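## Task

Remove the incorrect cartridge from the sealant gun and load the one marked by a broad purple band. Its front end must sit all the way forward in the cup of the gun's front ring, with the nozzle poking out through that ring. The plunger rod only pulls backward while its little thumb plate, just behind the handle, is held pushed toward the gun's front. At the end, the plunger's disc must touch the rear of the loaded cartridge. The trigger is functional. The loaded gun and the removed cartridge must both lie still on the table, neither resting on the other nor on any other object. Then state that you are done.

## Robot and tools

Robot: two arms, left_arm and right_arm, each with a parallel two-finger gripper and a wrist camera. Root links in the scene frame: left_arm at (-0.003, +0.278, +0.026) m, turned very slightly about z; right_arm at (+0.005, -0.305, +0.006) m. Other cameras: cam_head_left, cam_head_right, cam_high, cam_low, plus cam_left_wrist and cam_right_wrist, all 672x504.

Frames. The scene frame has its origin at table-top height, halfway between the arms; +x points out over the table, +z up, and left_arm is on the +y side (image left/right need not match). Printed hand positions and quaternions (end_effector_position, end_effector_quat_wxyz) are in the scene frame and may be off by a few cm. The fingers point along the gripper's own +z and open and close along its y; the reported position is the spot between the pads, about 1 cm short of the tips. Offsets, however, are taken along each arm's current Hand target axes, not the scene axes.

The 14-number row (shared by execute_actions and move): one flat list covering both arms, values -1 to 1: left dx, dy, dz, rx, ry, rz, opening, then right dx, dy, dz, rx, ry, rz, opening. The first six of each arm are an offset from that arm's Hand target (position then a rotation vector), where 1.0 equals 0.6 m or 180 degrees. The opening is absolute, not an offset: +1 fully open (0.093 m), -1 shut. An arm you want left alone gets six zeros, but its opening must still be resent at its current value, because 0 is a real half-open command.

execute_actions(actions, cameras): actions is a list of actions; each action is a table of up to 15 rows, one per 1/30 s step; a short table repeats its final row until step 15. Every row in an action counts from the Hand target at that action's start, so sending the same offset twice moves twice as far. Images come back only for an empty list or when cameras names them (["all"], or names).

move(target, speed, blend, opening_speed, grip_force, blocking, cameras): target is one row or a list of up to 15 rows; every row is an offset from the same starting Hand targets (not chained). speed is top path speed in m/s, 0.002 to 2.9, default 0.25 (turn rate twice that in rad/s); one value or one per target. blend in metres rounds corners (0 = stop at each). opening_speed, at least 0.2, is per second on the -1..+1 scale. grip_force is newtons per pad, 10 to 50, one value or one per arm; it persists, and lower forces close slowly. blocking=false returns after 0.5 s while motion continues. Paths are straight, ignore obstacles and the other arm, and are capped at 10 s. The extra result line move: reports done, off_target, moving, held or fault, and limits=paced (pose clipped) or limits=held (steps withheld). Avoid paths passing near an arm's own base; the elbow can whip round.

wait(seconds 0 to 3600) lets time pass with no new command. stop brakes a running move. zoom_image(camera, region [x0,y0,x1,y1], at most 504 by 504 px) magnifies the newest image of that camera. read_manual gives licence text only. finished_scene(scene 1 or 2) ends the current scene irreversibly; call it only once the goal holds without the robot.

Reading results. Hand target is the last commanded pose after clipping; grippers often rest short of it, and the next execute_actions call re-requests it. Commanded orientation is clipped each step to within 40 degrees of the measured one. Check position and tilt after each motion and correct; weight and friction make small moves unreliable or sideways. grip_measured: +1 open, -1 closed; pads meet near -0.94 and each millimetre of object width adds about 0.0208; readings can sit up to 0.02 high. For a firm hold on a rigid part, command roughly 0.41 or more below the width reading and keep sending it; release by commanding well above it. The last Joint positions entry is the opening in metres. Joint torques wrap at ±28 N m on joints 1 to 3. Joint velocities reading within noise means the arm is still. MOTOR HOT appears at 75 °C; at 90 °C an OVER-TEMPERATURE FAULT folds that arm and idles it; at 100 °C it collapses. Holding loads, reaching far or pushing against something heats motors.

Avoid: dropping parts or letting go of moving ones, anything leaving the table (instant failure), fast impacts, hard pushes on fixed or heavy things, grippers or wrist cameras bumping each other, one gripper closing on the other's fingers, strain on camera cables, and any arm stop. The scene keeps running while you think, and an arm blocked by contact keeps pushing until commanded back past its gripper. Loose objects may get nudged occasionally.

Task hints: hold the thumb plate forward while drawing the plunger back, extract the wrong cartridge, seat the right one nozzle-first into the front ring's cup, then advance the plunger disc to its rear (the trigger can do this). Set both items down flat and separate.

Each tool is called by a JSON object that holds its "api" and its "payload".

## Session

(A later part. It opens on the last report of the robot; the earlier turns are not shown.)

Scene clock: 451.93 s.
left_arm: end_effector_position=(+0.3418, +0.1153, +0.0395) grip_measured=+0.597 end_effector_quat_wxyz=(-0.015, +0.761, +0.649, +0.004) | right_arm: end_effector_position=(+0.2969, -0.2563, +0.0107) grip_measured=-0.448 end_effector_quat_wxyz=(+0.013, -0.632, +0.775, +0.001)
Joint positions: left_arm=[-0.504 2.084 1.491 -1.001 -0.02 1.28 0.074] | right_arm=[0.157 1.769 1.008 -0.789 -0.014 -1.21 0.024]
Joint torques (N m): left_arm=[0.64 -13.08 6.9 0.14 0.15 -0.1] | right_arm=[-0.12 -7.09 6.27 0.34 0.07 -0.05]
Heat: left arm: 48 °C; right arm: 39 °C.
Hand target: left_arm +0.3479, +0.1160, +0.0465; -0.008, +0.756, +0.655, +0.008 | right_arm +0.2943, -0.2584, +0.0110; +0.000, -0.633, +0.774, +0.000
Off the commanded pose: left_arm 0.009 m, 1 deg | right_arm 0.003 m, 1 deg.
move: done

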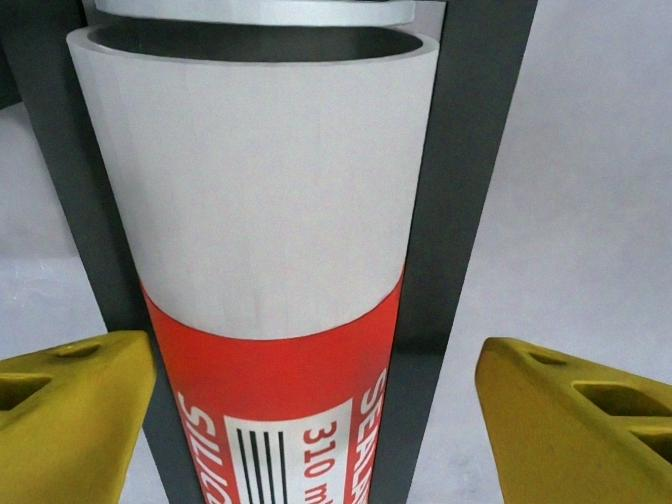

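{"api": "move", "payload": {"target": [[0.0,0.0,-0.03,0,0,0,0.6,0,0,0.0,0,0,0,-0.7],[0.0,0.013,-0.03,0,0,0,0.6,0,0,0.0,0,0,0,-0.7],[0.0,0.013,0.0,0,0,0,0.6,0,0,0.0,0,0,0,-0.7]], "speed": 0.1, "cameras": ["cam_left_wrist"]}}

Scene clock: 459.90 s.
left_arm: end_effector_position=(+0.3583, +0.1105, +0.0587) grip_measured=+0.597 end_effector_quat_wxyz=(+0.005, +0.758, +0.652, +0.013) | right_arm: end_effector_position=(+0.2969, -0.2563, +0.0107) grip_measured=-0.448 end_effector_quat_wxyz=(+0.013, -0.632, +0.775, +0.001)
Joint positions: left_arm=[-0.496 2.084 1.571 -1.037 -0.02 1.28 0.074] | right_arm=[0.157 1.769 1.008 -0.789 -0.014 -1.21 0.024]
Joint torques (N m): left_arm=[0.57 -10.73 4.16 0.41 0.15 -0.03] | right_arm=[-0.31 -7.19 6.3 0.32 0.06 -0.04]
Heat: left arm: 48 °C; right arm: 39 °C.
Hand target: left_arm +0.3556, +0.1149, +0.0465; -0.007, +0.756, +0.655, +0.008 | right_arm +0.2943, -0.2584, +0.0110; +0.000, -0.633, +0.774, +0.000
Off the commanded pose: left_arm 0.013 m, 2 deg | right_arm 0.003 m, 1 deg.
move: off_target (left_arm)

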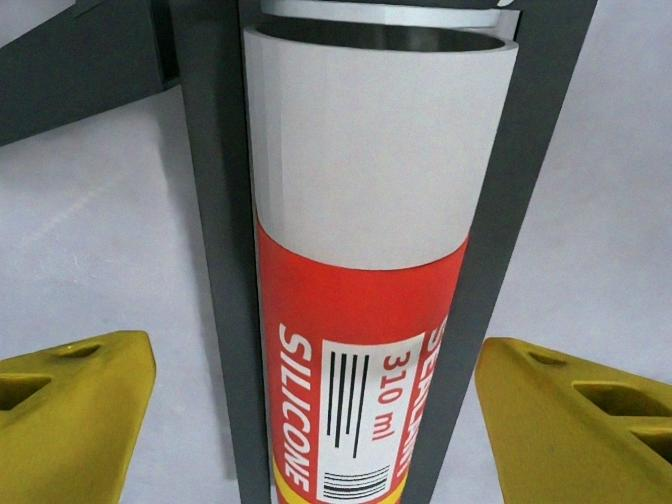

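{"api": "move", "payload": {"target": [[0.0,-0.014,0.01,0,0,0,0.6,0,0,0.0,0,0,0,-0.7]], "speed": 0.1, "cameras": ["cam_left_wrist"]}}

Scene clock: 468.37 s.
left_arm: end_effector_position=(+0.3488, +0.1150, +0.0440) grip_measured=+0.597 end_effector_quat_wxyz=(-0.006, +0.759, +0.652, +0.008) | right_arm: end_effector_position=(+0.2969, -0.2563, +0.0107) grip_measured=-0.448 end_effector_quat_wxyz=(+0.013, -0.632, +0.775, +0.001)
Joint positions: left_arm=[-0.496 2.084 1.51 -1 -0.02 1.28 0.074] | right_arm=[0.157 1.769 1.008 -0.789 -0.014 -1.21 0.024]
Joint torques (N m): left_arm=[0.06 -12.56 4.26 0.35 0.14 -0.1] | right_arm=[-0.14 -7.19 6.34 0.32 0.04 -0.04]
Heat: left arm: 48 °C; right arm: 39 °C.
Hand target: left_arm +0.3474, +0.1162, +0.0405; -0.007, +0.756, +0.655, +0.008 | right_arm +0.2943, -0.2584, +0.0110; +0.000, -0.633, +0.774, +0.000
Off the commanded pose: left_arm 0.004 m, 1 deg | right_arm 0.003 m, 1 deg.
move: done

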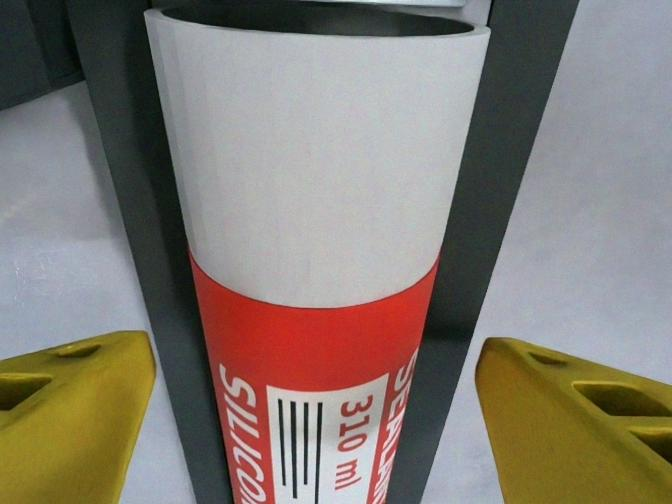

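{"api": "move", "payload": {"target": [[0.0,0.0,0.014,0,0,0,0.5,0,0,0.0,0,0,0,-0.7],[0.0,0.0,0.014,0,0,0,-0.6,0,0,0.0,0,0,0,-0.7]], "speed": 0.1, "opening_speed": 1.0, "cameras": ["cam_left_wrist"]}}

Scene clock: 474.60 s.
left_arm: end_effector_position=(+0.3505, +0.1142, +0.0401) grip_measured=-0.129 end_effector_quat_wxyz=(+0.001, +0.758, +0.652, +0.011) | right_arm: end_effector_position=(+0.2969, -0.2563, +0.0107) grip_measured=-0.448 end_effector_quat_wxyz=(+0.013, -0.632, +0.775, +0.001)
Joint positions: left_arm=[-0.496 2.084 1.494 -0.97 -0.02 1.28 0.039] | right_arm=[0.157 1.769 1.008 -0.789 -0.014 -1.21 0.024]
Joint torques (N m): left_arm=[0.08 -11.52 4.07 0.38 0.16 -0.09] | right_arm=[-0.21 -7.23 6.32 0.31 0.05 -0.04]
Heat: left arm: 48 °C; right arm: 39 °C.
Hand target: left_arm +0.3473, +0.1164, +0.0321; -0.008, +0.756, +0.655, +0.008 | right_arm +0.2943, -0.2584, +0.0110; +0.000, -0.633, +0.774, +0.000
Off the commanded pose: left_arm 0.009 m, 1 deg | right_arm 0.003 m, 1 deg.
move: done

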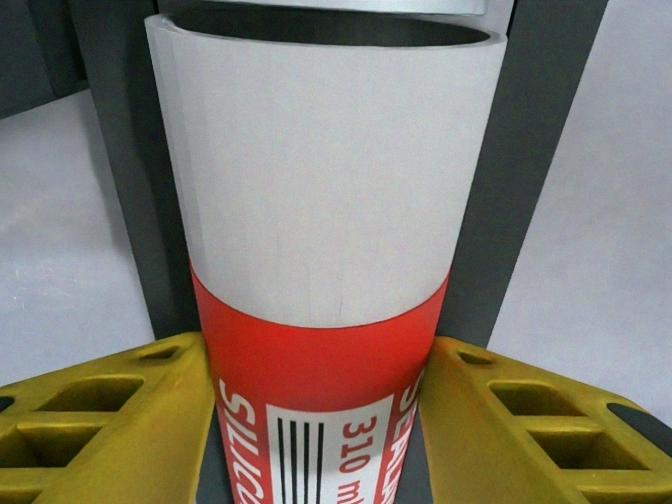

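{"api": "move", "payload": {"target": [[0.0013,0.0,-0.034,0,-0.0333,0,-0.6,0,0,0.0,0,0,0,-0.7],[0.005,0.0,-0.058,0,-0.0667,0,-0.6,0,0,0.0,0,0,0,-0.7],[0.010,0.0,-0.078,0,-0.0944,0,-0.6,0,0,0.0,0,0,0,-0.7]], "speed": 0.06, "cameras": ["cam_left_wrist","cam_low","cam_high"]}}

Scene clock: 487.37 s.
left_arm: end_effector_position=(+0.3524, +0.1222, +0.0632) grip_measured=-0.149 end_effector_quat_wxyz=(+0.074, +0.750, +0.650, -0.095) | right_arm: end_effector_position=(+0.2969, -0.2563, +0.0107) grip_measured=-0.448 end_effector_quat_wxyz=(+0.013, -0.632, +0.775, +0.001)
Joint positions: left_arm=[-0.363 2.034 1.494 -1.003 0.241 1.403 0.038] | right_arm=[0.157 1.769 1.008 -0.789 -0.014 -1.21 0.024]
Joint torques (N m): left_arm=[0.55 -16.55 4.85 0.13 0.59 0.05] | right_arm=[-0.18 -7.1 6.28 0.31 0.05 -0.04]
Heat: left arm: 49 °C; right arm: 39 °C.
Hand target: left_arm +0.3480, +0.1213, +0.0789; +0.089, +0.749, +0.649, -0.104 | right_arm +0.2943, -0.2583, +0.0110; +0.000, -0.633, +0.774, +0.000
Off the commanded pose: left_arm 0.016 m, 2 deg | right_arm 0.003 m, 1 deg.
move: off_target (left_arm)
Images, in order (width x height): cam_high 672x504, cam_low 672x504, cam_left_wrist 672x504.

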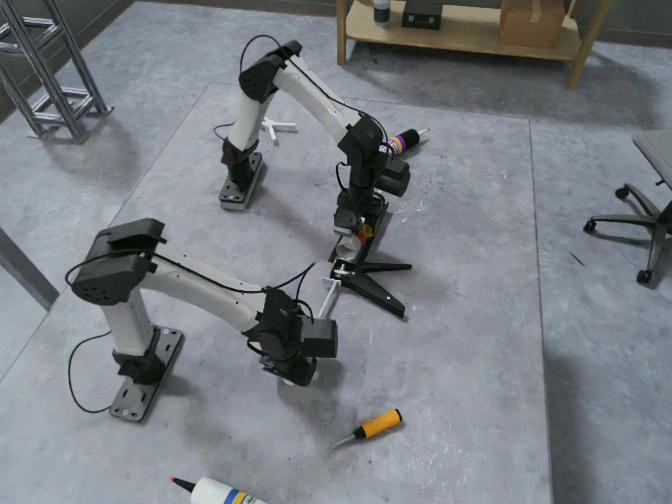

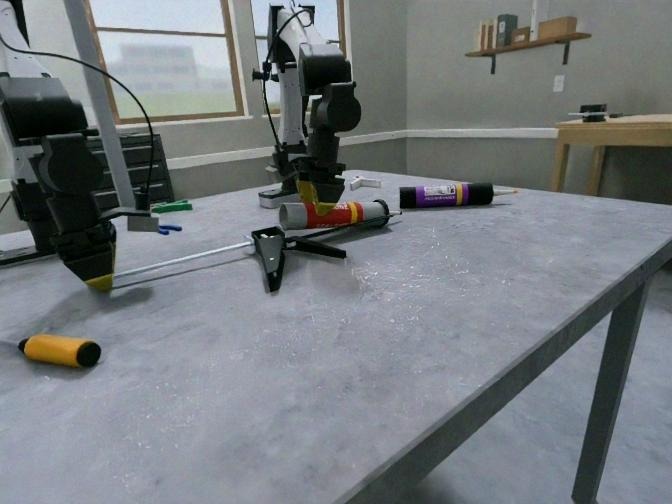

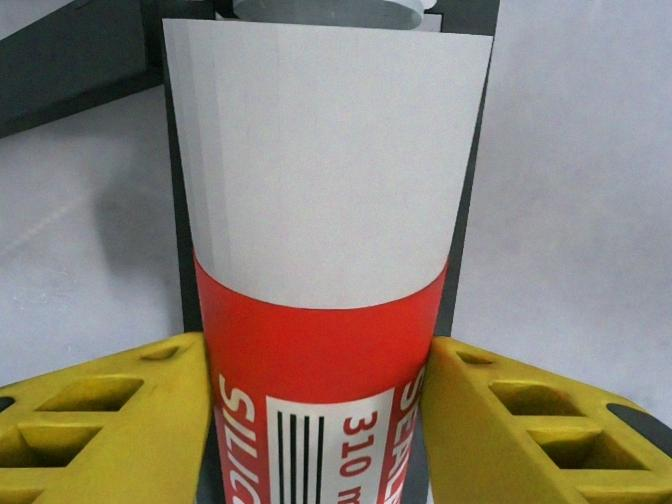

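{"api": "move", "payload": {"target": [[-0.0073,0.0,-0.024,0,-0.015,0,-0.6,0,0,0.0,0,0,0,-0.7]], "speed": 0.06, "cameras": ["cam_left_wrist","cam_low","cam_high"]}}

{"api": "zoom_image", "payload": {"camera": "cam_low", "region": [230, 170, 430, 300]}}

Scene clock: 494.67 s.
left_arm: end_effector_position=(+0.3482, +0.1237, +0.0716) grip_measured=-0.149 end_effector_quat_wxyz=(+0.084, +0.750, +0.646, -0.115) | right_arm: end_effector_position=(+0.2970, -0.2568, +0.0107) grip_measured=-0.448 end_effector_quat_wxyz=(+0.012, -0.632, +0.775, +0.000)
Joint positions: left_arm=[-0.344 2.016 1.494 -1.031 0.285 1.428 0.038] | right_arm=[0.157 1.769 1.008 -0.789 -0.011 -1.21 0.024]
Joint torques (N m): left_arm=[0.58 -16.44 6.87 -0.01 0.63 -0.05] | right_arm=[-0.18 -7.2 6.23 0.33 0.04 -0.05]
Heat: left arm: 51 °C; right arm: 39 °C.
Hand target: left_arm +0.3481, +0.1211, +0.0941; +0.105, +0.746, +0.646, -0.122 | right_arm +0.2943, -0.2584, +0.0110; +0.000, -0.633, +0.774, -0.001
Off the commanded pose: left_arm 0.023 m, 3 deg | right_arm 0.003 m, 1 deg.
move: off_target (left_arm)
Images, in order (width x height): cam_high 672x504, cam_low 672x504, cam_left_wrist 672x504.

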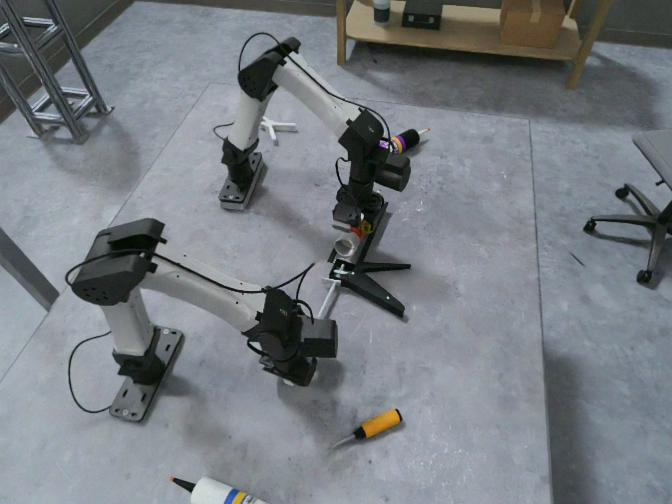

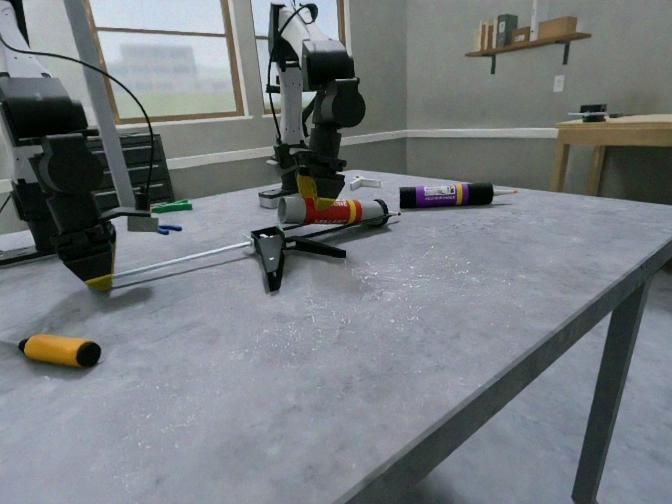

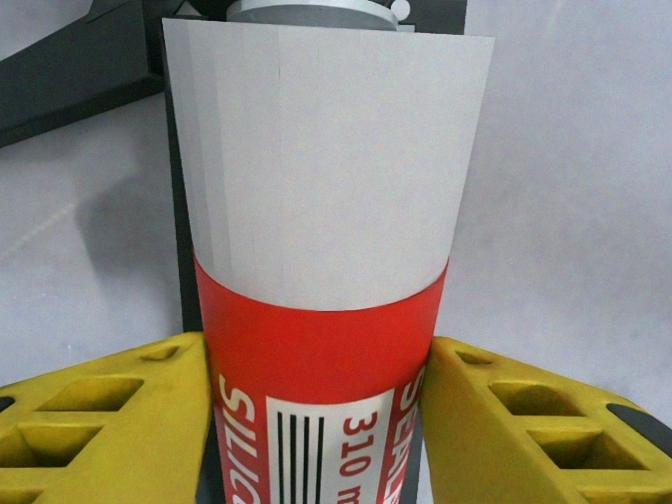

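Scaled by 2.520 from the camera's image (finer frame: 960x720).

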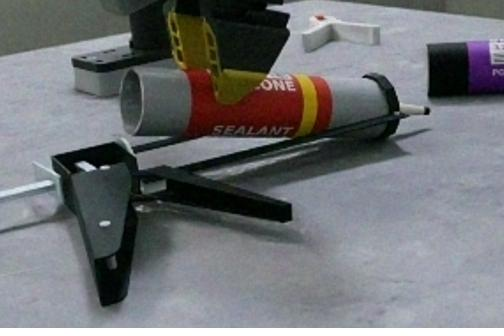

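{"api": "move", "payload": {"target": [[-0.05,0.0,0.01,0,0,0,-0.6,0,0,0.0,0,0,0,-0.7],[-0.13,0.0,0.0,0,0,0,-0.6,0,0,0.0,0,0,0,-0.7]], "speed": 0.08, "cameras": ["cam_left_wrist","cam_low","cam_high"]}}

{"api": "zoom_image", "payload": {"camera": "cam_low", "region": [230, 170, 430, 300]}}

Scene clock: 501.57 s.
left_arm: end_effector_position=(+0.3348, +0.0514, +0.1055) grip_measured=-0.149 end_effector_quat_wxyz=(+0.095, +0.751, +0.642, -0.121) | right_arm: end_effector_position=(+0.2968, -0.2572, +0.0107) grip_measured=-0.448 end_effector_quat_wxyz=(+0.011, -0.632, +0.775, -0.001)
Joint positions: left_arm=[-0.523 2.016 1.626 -1.095 0.298 1.246 0.038] | right_arm=[0.157 1.769 1.008 -0.79 -0.009 -1.21 0.024]
Joint torques (N m): left_arm=[-0.17 -13.49 8.29 0.22 0.4 -0.23] | right_arm=[-0.25 -7.15 6.27 0.35 0 -0.03]
Heat: left arm: 54 °C; right arm: 39 °C.
Hand target: left_arm +0.3375, +0.0478, +0.1187; +0.104, +0.746, +0.646, -0.122 | right_arm +0.2944, -0.2584, +0.0110; +0.000, -0.633, +0.774, -0.001
Off the commanded pose: left_arm 0.014 m, 1 deg | right_arm 0.003 m, 1 deg.
move: off_target (left_arm)
Images, in order (width x height): cam_high 672x504, cam_low 672x504, cam_left_wrist 672x504.

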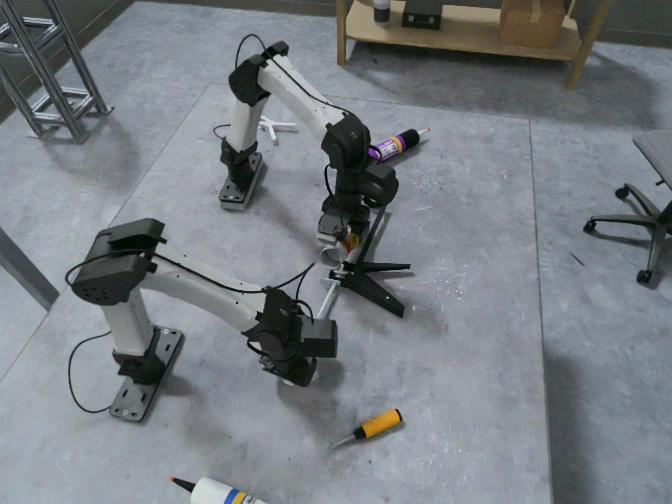

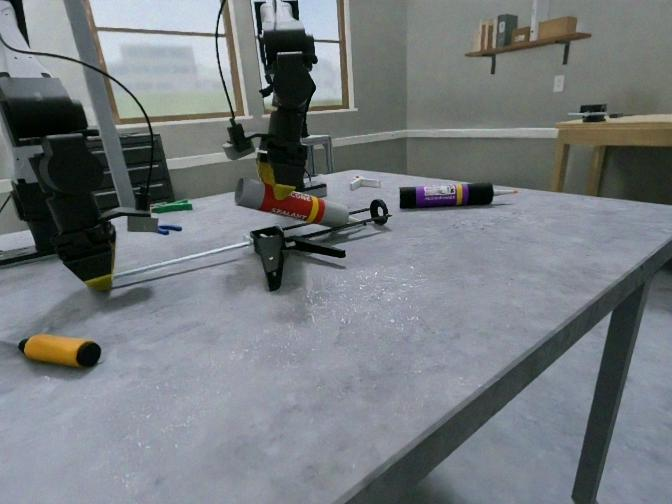

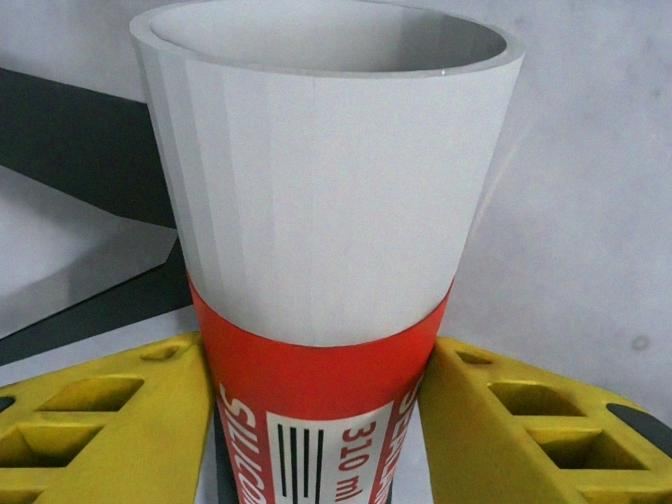

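Scaled by 2.520 from the camera's image (finer frame: 960x720).

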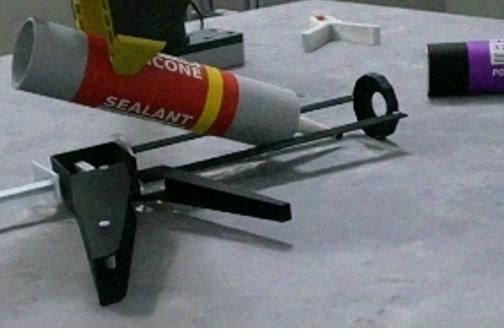

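{"api": "move", "payload": {"target": [[-0.034,0.0,-0.094,0,0,0,-0.6,0,0,0.0,0,0,0,-0.7],[-0.034,0.0,-0.094,0,0.1094,0,-0.6,0,0,0.0,0,0,0,-0.7]], "speed": 0.15, "blend": 0.01}}

{"api": "move", "payload": {"target": [[0.052,-0.2475,0,0,0,0,-0.6,0,0,0.0,0,0,0,-0.7],[0.052,-0.2475,0.17,0,0,0,-0.6,0,0,0.0,0,0,0,-0.7]], "speed": 0.2, "cameras": ["cam_left_wrist","cam_low","cam_high","cam_head_left"]}}

Scene clock: 517.73 s.
left_arm: end_effector_position=(+0.3334, +0.0460, +0.1769) grip_measured=-0.149 end_effector_quat_wxyz=(+0.001, +0.758, +0.652, -0.003) | right_arm: end_effector_position=(+0.2968, -0.2572, +0.0107) grip_measured=-0.448 end_effector_quat_wxyz=(+0.011, -0.632, +0.775, -0.001)
Joint positions: left_arm=[-0.656 2.142 2.133 -1.563 0.006 1.12 0.038] | right_arm=[0.157 1.769 1.008 -0.79 -0.009 -1.21 0.024]
Joint torques (N m): left_arm=[-0.35 -11.59 8.06 0.12 -0.04 -0.14] | right_arm=[-0.27 -7.08 6.3 0.32 0 -0.04]
Heat: left arm: 55 °C; right arm: 39 °C.
Hand target: left_arm +0.3374, +0.0463, +0.1787; -0.007, +0.756, +0.655, +0.008 | right_arm +0.2944, -0.2584, +0.0110; +0.000, -0.633, +0.774, -0.001
Off the commanded pose: left_arm 0.004 m, 2 deg | right_arm 0.003 m, 1 deg.
joint sent to its limit (left arm) — joint 4 (wrist pitch), lower limit. The joint targets still meet the commanded pose.
move: done

Scene clock: 520.27 s.
left_arm: end_effector_position=(+0.1944, +0.0965, +0.0816) grip_measured=-0.149 end_effector_quat_wxyz=(+0.001, +0.758, +0.652, -0.001) | right_arm: end_effector_position=(+0.2968, -0.2572, +0.0107) grip_measured=-0.448 end_effector_quat_wxyz=(+0.011, -0.632, +0.775, -0.001)
Joint positions: left_arm=[-0.797 1.599 1.041 -1.011 0.002 0.978 0.038] | right_arm=[0.157 1.769 1.008 -0.79 -0.009 -1.21 0.024]
Joint torques (N m): left_arm=[0.08 -6.74 4.78 0.31 0 -0.07] | right_arm=[-0.24 -7.15 6.34 0.33 0 -0.03]
Heat: left arm: 55 °C; right arm: 39 °C.
Hand target: left_arm +0.1950, +0.1005, +0.0776; -0.008, +0.756, +0.655, +0.008 | right_arm +0.2944, -0.2584, +0.0110; +0.000, -0.633, +0.774, -0.001
Off the commanded pose: left_arm 0.006 m, 1 deg | right_arm 0.003 m, 1 deg.
move: done
Images, in order (width x height): cam_head_left 672x504, cam_high 672x504, cam_low 672x504, cam_left_wrist 672x504.

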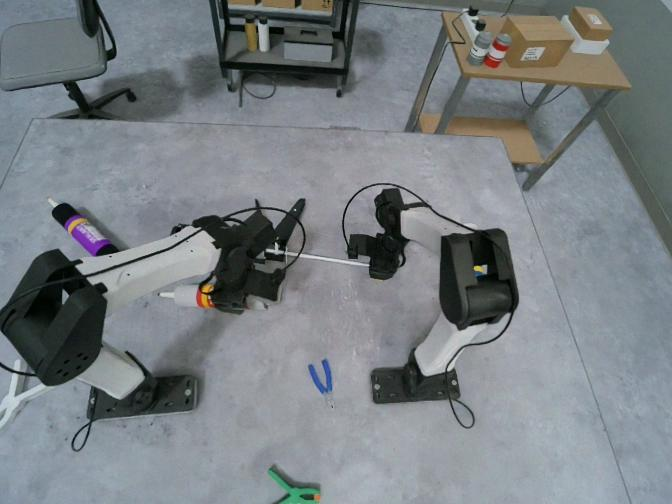

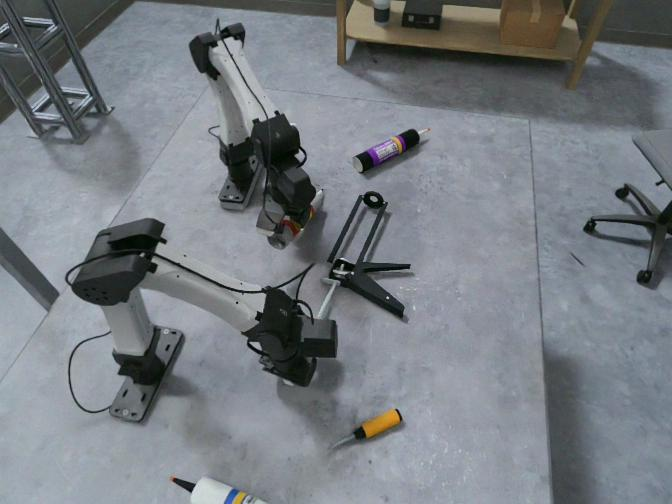

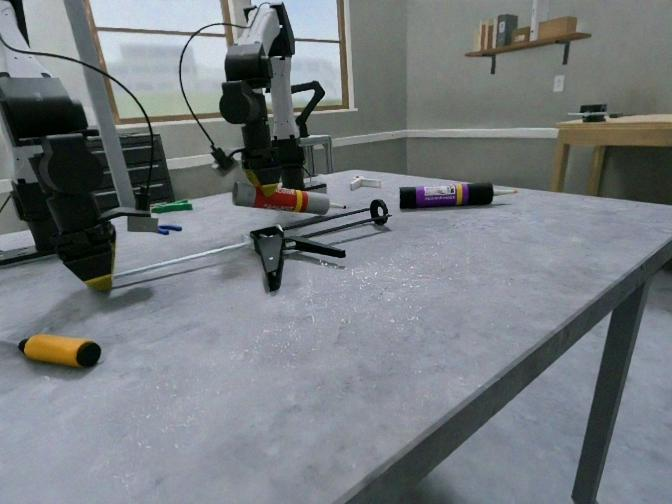

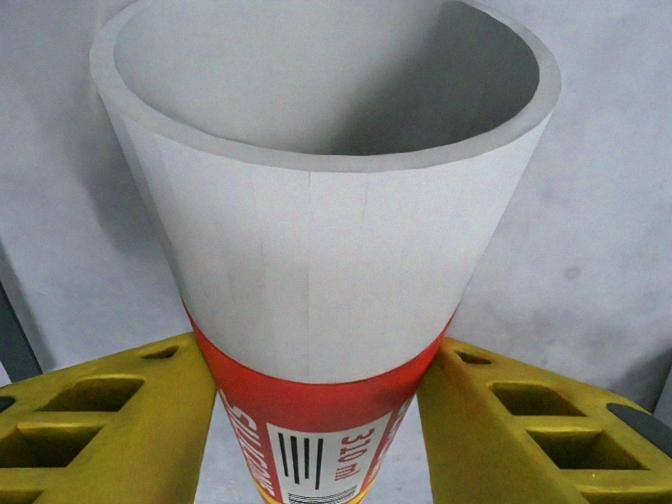

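{"api": "move", "payload": {"target": [[0,0,0.072,0,0,0,-0.6,0,0,0.0,0,0,0,-0.7]], "speed": 0.05, "cameras": ["cam_left_wrist","cam_low","cam_high"]}}

Scene clock: 526.93 s.
left_arm: end_effector_position=(+0.1942, +0.0987, +0.0416) grip_measured=-0.149 end_effector_quat_wxyz=(-0.002, +0.758, +0.652, +0.003) | right_arm: end_effector_position=(+0.2968, -0.2572, +0.0107) grip_measured=-0.448 end_effector_quat_wxyz=(+0.011, -0.632, +0.775, -0.001)
Joint positions: left_arm=[-0.797 1.662 0.935 -0.848 -0.007 0.978 0.038] | right_arm=[0.157 1.769 1.008 -0.79 -0.009 -1.21 0.024]
Joint torques (N m): left_arm=[0.25 -6.24 3.95 0.49 0.06 -0.05] | right_arm=[-0.25 -7.09 6.2 0.33 0.02 -0.04]
Heat: left arm: 52 °C; right arm: 39 °C.
Hand target: left_arm +0.1950, +0.1015, +0.0344; -0.008, +0.756, +0.655, +0.008 | right_arm +0.2944, -0.2584, +0.0110; +0.000, -0.633, +0.774, -0.001
Off the commanded pose: left_arm 0.008 m, 1 deg | right_arm 0.003 m, 1 deg.
move: done
Images, in order (width x height): cam_high 672x504, cam_low 672x504, cam_left_wrist 672x504.

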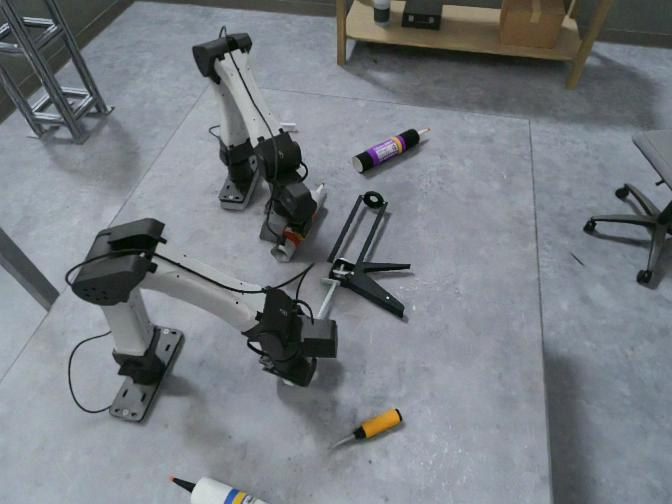

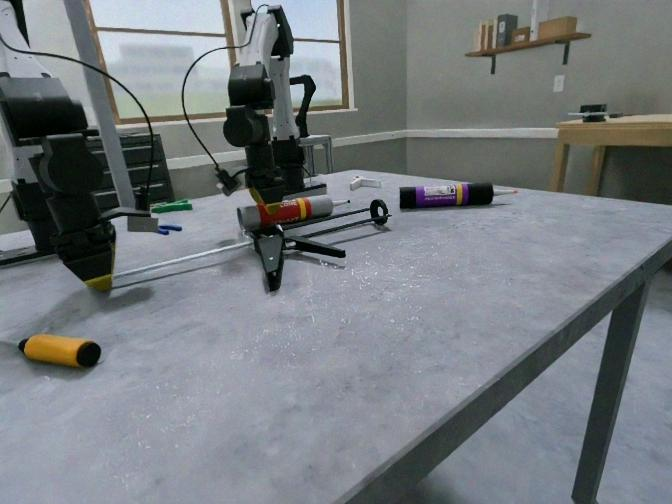

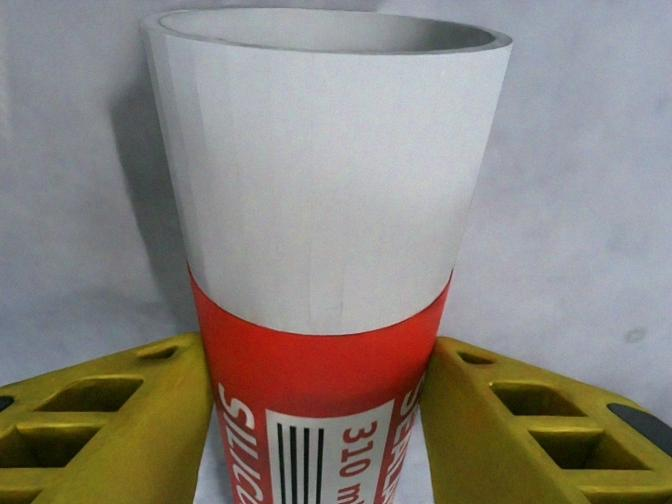

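{"api": "move", "payload": {"target": [[0,0,0.013,0,0,0,-0.6,0,0,0.0,0,0,0,-0.7],[0,0,0.013,0,0,0,-0.3,0,0,0.0,0,0,0,-0.7],[0,0,0.01,0,0,0,0.45,0,0,0.0,0,0,0,-0.7]], "speed": 0.05, "opening_speed": 0.4, "cameras": ["cam_left_wrist","cam_low"]}}

Scene clock: 536.83 s.
left_arm: end_effector_position=(+0.1975, +0.0965, +0.0372) grip_measured=+0.447 end_effector_quat_wxyz=(+0.006, +0.758, +0.653, +0.006) | right_arm: end_effector_position=(+0.2968, -0.2572, +0.0107) grip_measured=-0.448 end_effector_quat_wxyz=(+0.011, -0.632, +0.775, -0.001)
Joint positions: left_arm=[-0.797 1.669 0.923 -0.811 -0.01 0.978 0.067] | right_arm=[0.157 1.769 1.008 -0.79 -0.009 -1.21 0.024]
Joint torques (N m): left_arm=[0.31 -5.83 3.78 0.41 0.09 -0.04] | right_arm=[-0.2 -7.04 6.26 0.35 -0.02 -0.02]
Heat: left arm: 49 °C; right arm: 39 °C.
Hand target: left_arm +0.1951, +0.1016, +0.0283; -0.008, +0.756, +0.655, +0.008 | right_arm +0.2944, -0.2584, +0.0110; +0.000, -0.633, +0.774, -0.001
Off the commanded pose: left_arm 0.010 m, 2 deg | right_arm 0.003 m, 1 deg.
move: done; target 2's new opening was sent with left_arm's hand 0.011 m and 1 deg from that target
Images, in order (width x height): cam_low 672x504, cam_left_wrist 672x504.

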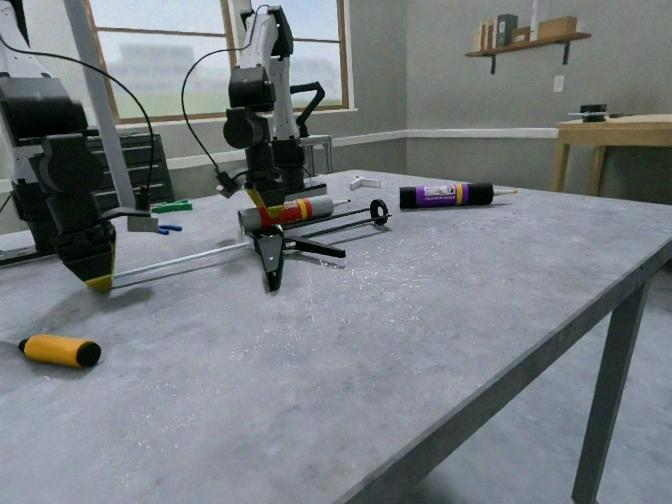

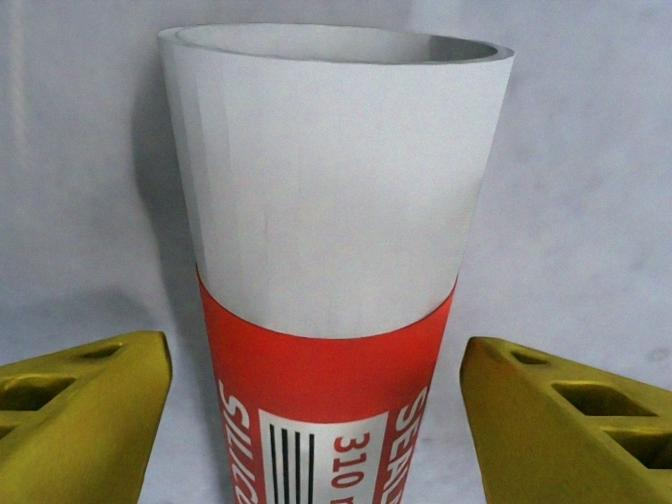

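{"api": "move", "payload": {"target": [[0,0,-0.22,0,0,0,0.5,0,0,0.0,0,0,0,-0.7],[0.567,0.196,-0.22,0,0,-0.779,0.5,0,0,0.0,0,0,0,-0.7]], "speed": 0.3, "cameras": ["cam_left_wrist","cam_head_left"]}}

Scene clock: 566.97 s.
left_arm: end_effector_position=(+0.3572, +0.4156, +0.1716) grip_measured=+0.497 end_effector_quat_wxyz=(+0.012, -0.352, +0.936, +0.007) | right_arm: end_effector_position=(+0.2968, -0.2572, +0.0107) grip_measured=-0.448 end_effector_quat_wxyz=(+0.011, -0.632, +0.775, -0.001)
Joint positions: left_arm=[0.305 1.998 1.896 -1.443 -0.015 -0.359 0.069] | right_arm=[0.157 1.769 1.008 -0.79 -0.009 -1.21 0.024]
Joint torques (N m): left_arm=[0.27 -9.35 7.47 0.26 0.06 -0.14] | right_arm=[-0.14 -7.21 6.23 0.32 0 -0.04]
Heat: left arm: 43 °C; right arm: 39 °C.
Hand target: left_arm +0.3597, +0.4187, +0.1675; +0.005, -0.359, +0.933, +0.010 | right_arm +0.2944, -0.2584, +0.0110; +0.000, -0.633, +0.774, -0.001
Off the commanded pose: left_arm 0.006 m, 1 deg | right_arm 0.003 m, 1 deg.
move: done
Images, in order (width x height): cam_head_left 672x504, cam_left_wrist 672x504.

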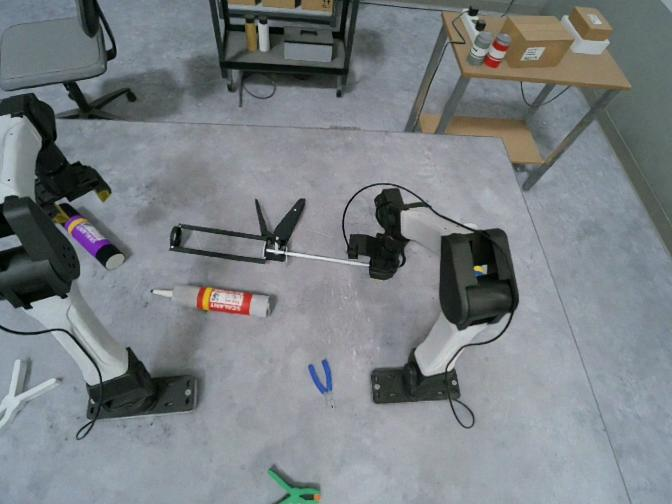

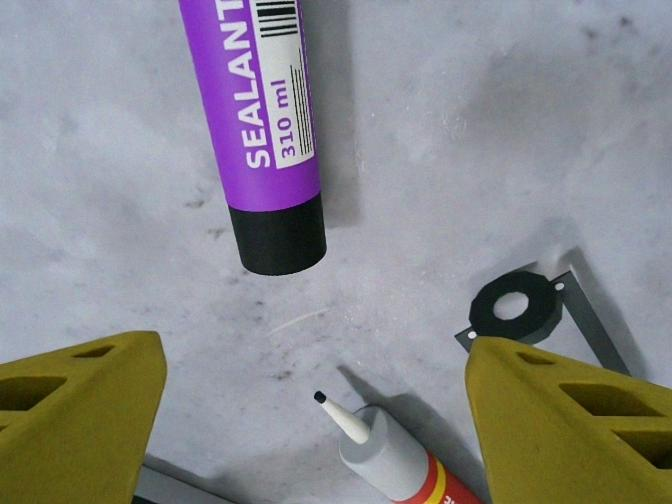

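{"api": "move", "payload": {"target": [[-0.046,0.039,0.179,0,0,-0.027,0.6,0,0,0.0,0,0,0,-0.7]], "speed": 0.2, "cameras": ["cam_left_wrist"]}}

Scene clock: 584.10 s.
left_arm: end_effector_position=(+0.3674, +0.4557, +0.0719) grip_measured=+0.597 end_effector_quat_wxyz=(+0.016, -0.391, +0.920, +0.008) | right_arm: end_effector_position=(+0.2968, -0.2572, +0.0107) grip_measured=-0.448 end_effector_quat_wxyz=(+0.011, -0.632, +0.775, -0.001)
Joint positions: left_arm=[0.388 2.111 1.665 -1.093 -0.015 -0.361 0.074] | right_arm=[0.157 1.769 1.008 -0.79 -0.009 -1.21 0.024]
Joint torques (N m): left_arm=[0.29 -11.08 4.82 0.43 0.06 -0.14] | right_arm=[-0.24 -7.23 6.3 0.32 0 -0.04]
Heat: left arm: 45 °C; right arm: 39 °C.
Hand target: left_arm +0.3648, +0.4568, +0.0609; +0.005, -0.398, +0.917, +0.009 | right_arm +0.2944, -0.2584, +0.0110; +0.000, -0.633, +0.774, -0.001
Off the commanded pose: left_arm 0.011 m, 2 deg | right_arm 0.003 m, 1 deg.
move: off_target (left_arm)

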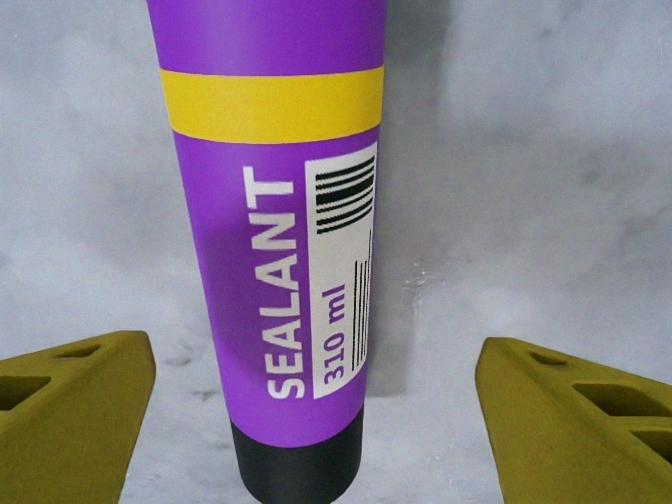

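{"api": "move", "payload": {"target": [[0,0.014,0.02,0,0,-0.012,0.6,0,0,0.0,0,0,0,-0.7],[0,0.014,0.08,0,0,-0.012,0.5,0,0,0.0,0,0,0,-0.7]], "speed": 0.12, "cameras": ["cam_left_wrist"]}}

Scene clock: 591.27 s.
left_arm: end_effector_position=(+0.3637, +0.4626, +0.0250) grip_measured=+0.503 end_effector_quat_wxyz=(+0.018, -0.408, +0.913, +0.008) | right_arm: end_effector_position=(+0.2968, -0.2572, +0.0107) grip_measured=-0.448 end_effector_quat_wxyz=(+0.011, -0.632, +0.775, -0.001)
Joint positions: left_arm=[0.407 2.159 1.547 -0.923 -0.015 -0.378 0.069] | right_arm=[0.157 1.769 1.008 -0.79 -0.009 -1.21 0.024]
Joint torques (N m): left_arm=[0.46 -11.11 4.48 0.47 0.07 -0.12] | right_arm=[-0.23 -7.23 6.27 0.34 0.01 -0.03]
Heat: left arm: 46 °C; right arm: 39 °C.
Hand target: left_arm +0.3587, +0.4635, +0.0130; +0.005, -0.415, +0.910, +0.009 | right_arm +0.2944, -0.2584, +0.0110; +0.000, -0.633, +0.774, -0.001
Off the commanded pose: left_arm 0.013 m, 2 deg | right_arm 0.003 m, 1 deg.
move: off_target (left_arm); target 2's new opening was sent with left_arm's hand 0.013 m and 2 deg from that target

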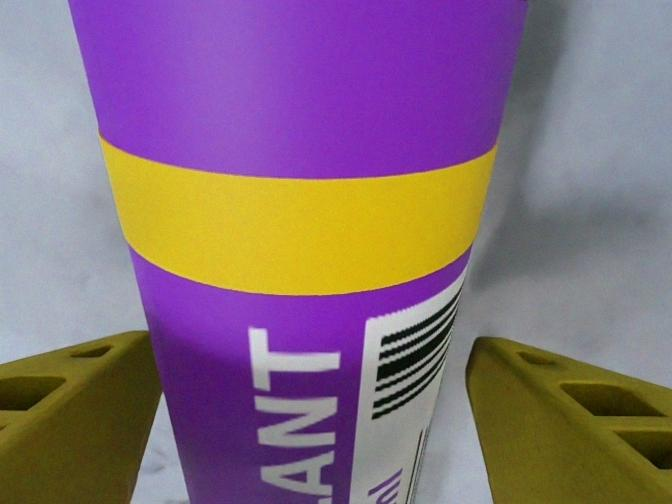

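{"api": "move", "payload": {"target": [[0,0,0,0,0,0,-0.6,0,0,0.0,0,0,0,-0.7],[0,0,-0.12,0,0,0,-0.6,0,0,0.0,0,0,0,-0.7],[0.135,0.079,-0.12,0,0,-0.256,-0.6,0,0,0.0,0,0,0,-0.7]], "speed": 0.2, "cameras": ["cam_left_wrist","cam_head_left","cam_low"]}}

Scene clock: 603.23 s.
left_arm: end_effector_position=(+0.2683, +0.4286, +0.0708) grip_measured=-0.135 end_effector_quat_wxyz=(+0.016, +0.731, -0.682, -0.014) | right_arm: end_effector_position=(+0.2968, -0.2572, +0.0107) grip_measured=-0.448 end_effector_quat_wxyz=(+0.011, -0.632, +0.775, -0.001)
Joint positions: left_arm=[0.445 1.806 1.232 -1.036 -0.016 -1.142 0.039] | right_arm=[0.157 1.769 1.008 -0.79 -0.009 -1.21 0.024]
Joint torques (N m): left_arm=[0.46 -14.78 4.64 0.29 0.05 -0.16] | right_arm=[-0.1 -7.09 6.37 0.33 0.01 -0.04]
Heat: left arm: 48 °C; right arm: 39 °C.
Hand target: left_arm +0.2697, +0.4319, +0.0842; -0.008, +0.738, -0.675, -0.007 | right_arm +0.2944, -0.2584, +0.0110; +0.000, -0.633, +0.774, -0.001
Off the commanded pose: left_arm 0.014 m, 3 deg | right_arm 0.003 m, 1 deg.
move: off_target (left_arm)
Images, in order (width x height): cam_head_left 672x504, cam_low 672x504, cam_left_wrist 672x504.

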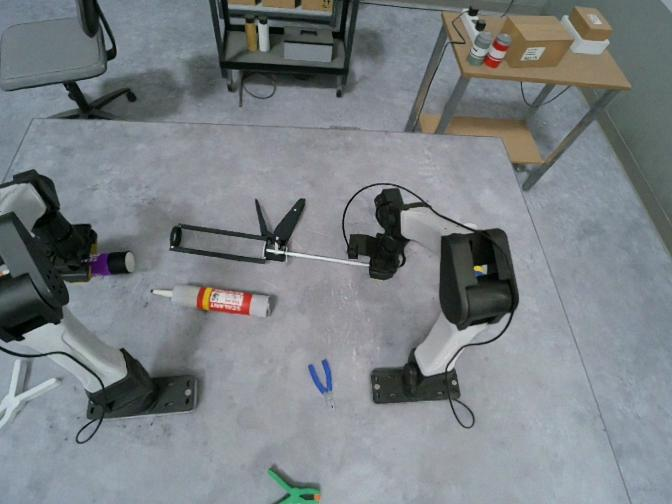

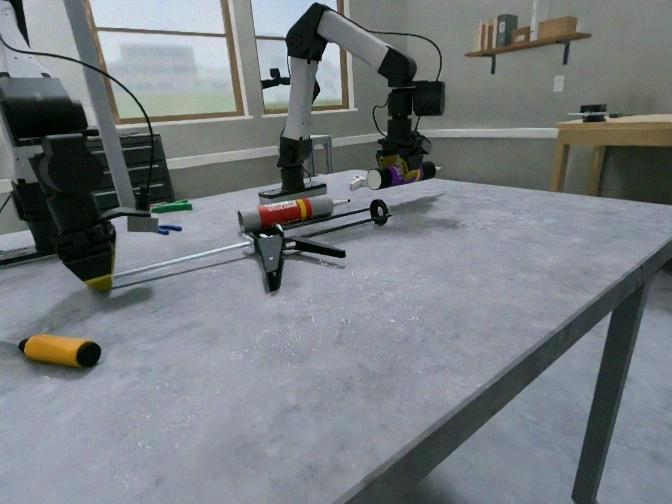

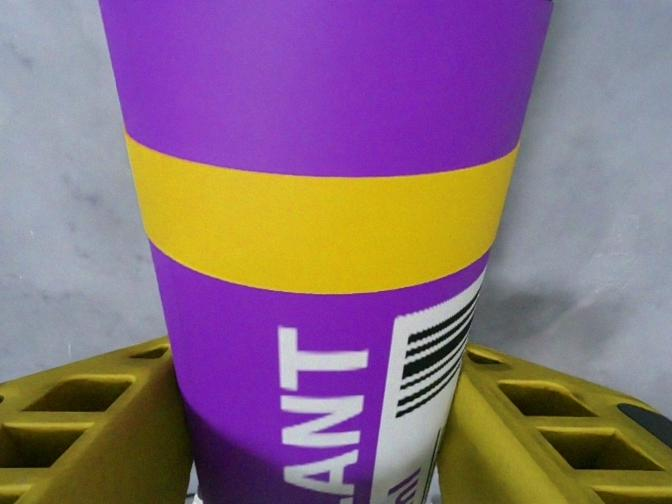

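{"api": "move", "payload": {"target": [[0,0,0.11,0,0,0,-0.6,0,0,0.0,0,0,0,-0.7],[0,0,0.11,0,0,0,-0.2,0,0,0.0,0,0,0,-0.7],[0,0,0.108,0,0,0,0.6,0,0,0.0,0,0,0,-0.7]], "speed": 0.07, "opening_speed": 0.5, "cameras": ["cam_left_wrist","cam_low"]}}

Scene clock: 617.03 s.
left_arm: end_effector_position=(+0.2718, +0.4320, +0.0238) grip_measured=+0.597 end_effector_quat_wxyz=(-0.012, +0.734, -0.679, -0.006) | right_arm: end_effector_position=(+0.2968, -0.2572, +0.0107) grip_measured=-0.448 end_effector_quat_wxyz=(+0.011, -0.632, +0.775, -0.001)
Joint positions: left_arm=[0.448 1.847 1.08 -0.784 -0.018 -1.145 0.074] | right_arm=[0.157 1.769 1.008 -0.79 -0.009 -1.21 0.024]
Joint torques (N m): left_arm=[0.51 -8.69 4.52 0.41 0.06 -0.08] | right_arm=[-0.21 -7.15 6.23 0.37 0.01 -0.04]
Heat: left arm: 51 °C; right arm: 39 °C.
Hand target: left_arm +0.2698, +0.4333, +0.0194; -0.008, +0.738, -0.675, -0.007 | right_arm +0.2944, -0.2584, +0.0110; +0.000, -0.633, +0.774, -0.001
Off the commanded pose: left_arm 0.005 m, 1 deg | right_arm 0.003 m, 1 deg.
move: done
Images, in order (width x height): cam_low 672x504, cam_left_wrist 672x504.

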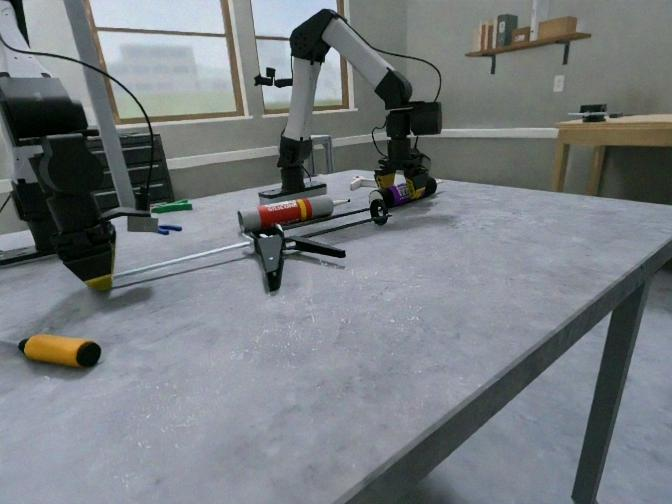

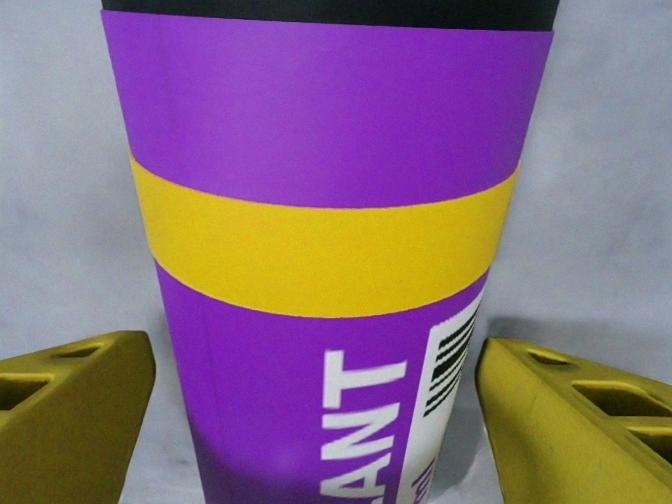

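{"api": "move", "payload": {"target": [[0,0,-0.23,0,0,0,0.6,0,0,0.0,0,0,0,-0.7],[0.03,0,-0.23,0,0,0.5,0.6,0,0,0.0,0,0,0,-0.7],[0.058,0,-0.2,0,0,0.98,0.6,0,0,0.0,0,0,0,-0.7]], "speed": 0.4, "cameras": ["cam_left_wrist"]}}

Scene clock: 632.40 s.
left_arm: end_effector_position=(+0.2741, +0.3981, +0.1346) grip_measured=+0.597 end_effector_quat_wxyz=(-0.011, +0.645, +0.764, -0.001) | right_arm: end_effector_position=(+0.2968, -0.2572, +0.0107) grip_measured=-0.448 end_effector_quat_wxyz=(+0.011, -0.632, +0.775, -0.001)
Joint positions: left_arm=[0.346 1.699 1.363 -1.248 -0.019 1.802 0.074] | right_arm=[0.157 1.769 1.008 -0.79 -0.009 -1.21 0.024]
Joint torques (N m): left_arm=[-0.39 -11.71 4.14 0.31 0.14 0.14] | right_arm=[-0.1 -7.23 6.37 0.33 0 -0.02]
Heat: left arm: 50 °C; right arm: 39 °C.
Hand target: left_arm +0.2727, +0.3961, +0.1386; -0.006, +0.651, +0.759, +0.009 | right_arm +0.2944, -0.2584, +0.0110; +0.000, -0.633, +0.774, -0.001
Off the commanded pose: left_arm 0.005 m, 2 deg | right_arm 0.003 m, 1 deg.
move: done

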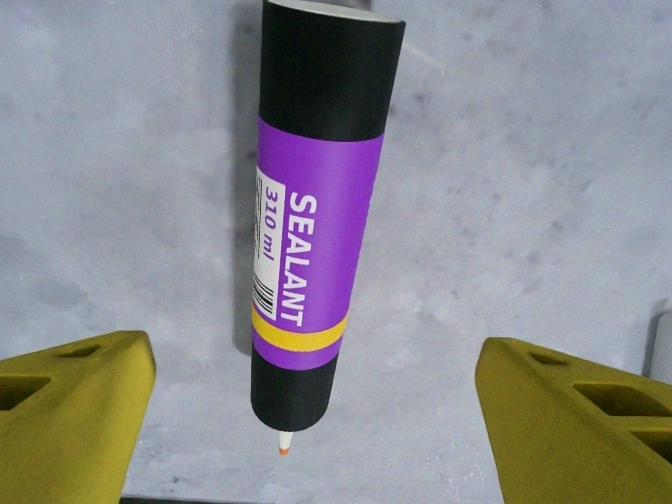

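{"api": "move", "payload": {"target": [[0,0,0.12,0,0,0.022,0.6,0,0,0.0,0,0,0,-0.7],[0,0,0.172,0,0,0.022,0.5,0,0,0.0,0,0,0,-0.7]], "speed": 0.15, "cameras": ["cam_left_wrist"]}}

Scene clock: 642.10 s.
left_arm: end_effector_position=(+0.2761, +0.3990, +0.0429) grip_measured=+0.503 end_effector_quat_wxyz=(-0.002, +0.673, +0.739, +0.017) | right_arm: end_effector_position=(+0.2968, -0.2572, +0.0107) grip_measured=-0.448 end_effector_quat_wxyz=(+0.011, -0.632, +0.775, -0.001)
Joint positions: left_arm=[0.346 1.767 1.063 -0.838 -0.019 1.879 0.069] | right_arm=[0.157 1.769 1.008 -0.79 -0.009 -1.21 0.024]
Joint torques (N m): left_arm=[0.18 -7.38 4.23 0.39 0.16 0.14] | right_arm=[-0.23 -7.23 6.32 0.33 0 -0.03]
Heat: left arm: 48 °C; right arm: 39 °C.
Hand target: left_arm +0.2729, +0.3983, +0.0355; -0.007, +0.677, +0.736, +0.008 | right_arm +0.2944, -0.2584, +0.0110; +0.000, -0.633, +0.774, -0.001
Off the commanded pose: left_arm 0.008 m, 1 deg | right_arm 0.003 m, 1 deg.
move: done

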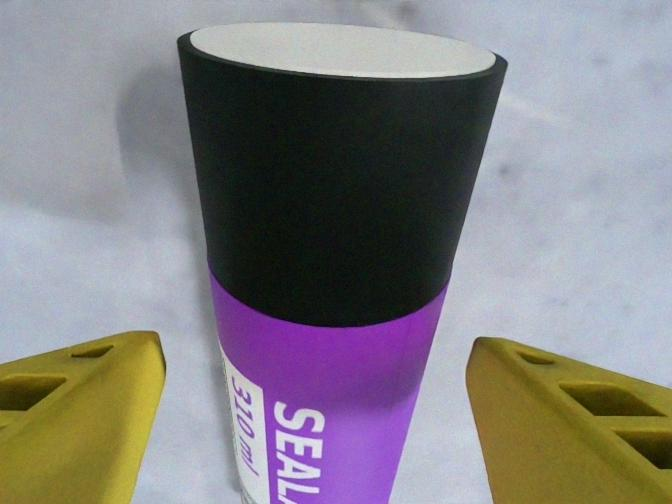

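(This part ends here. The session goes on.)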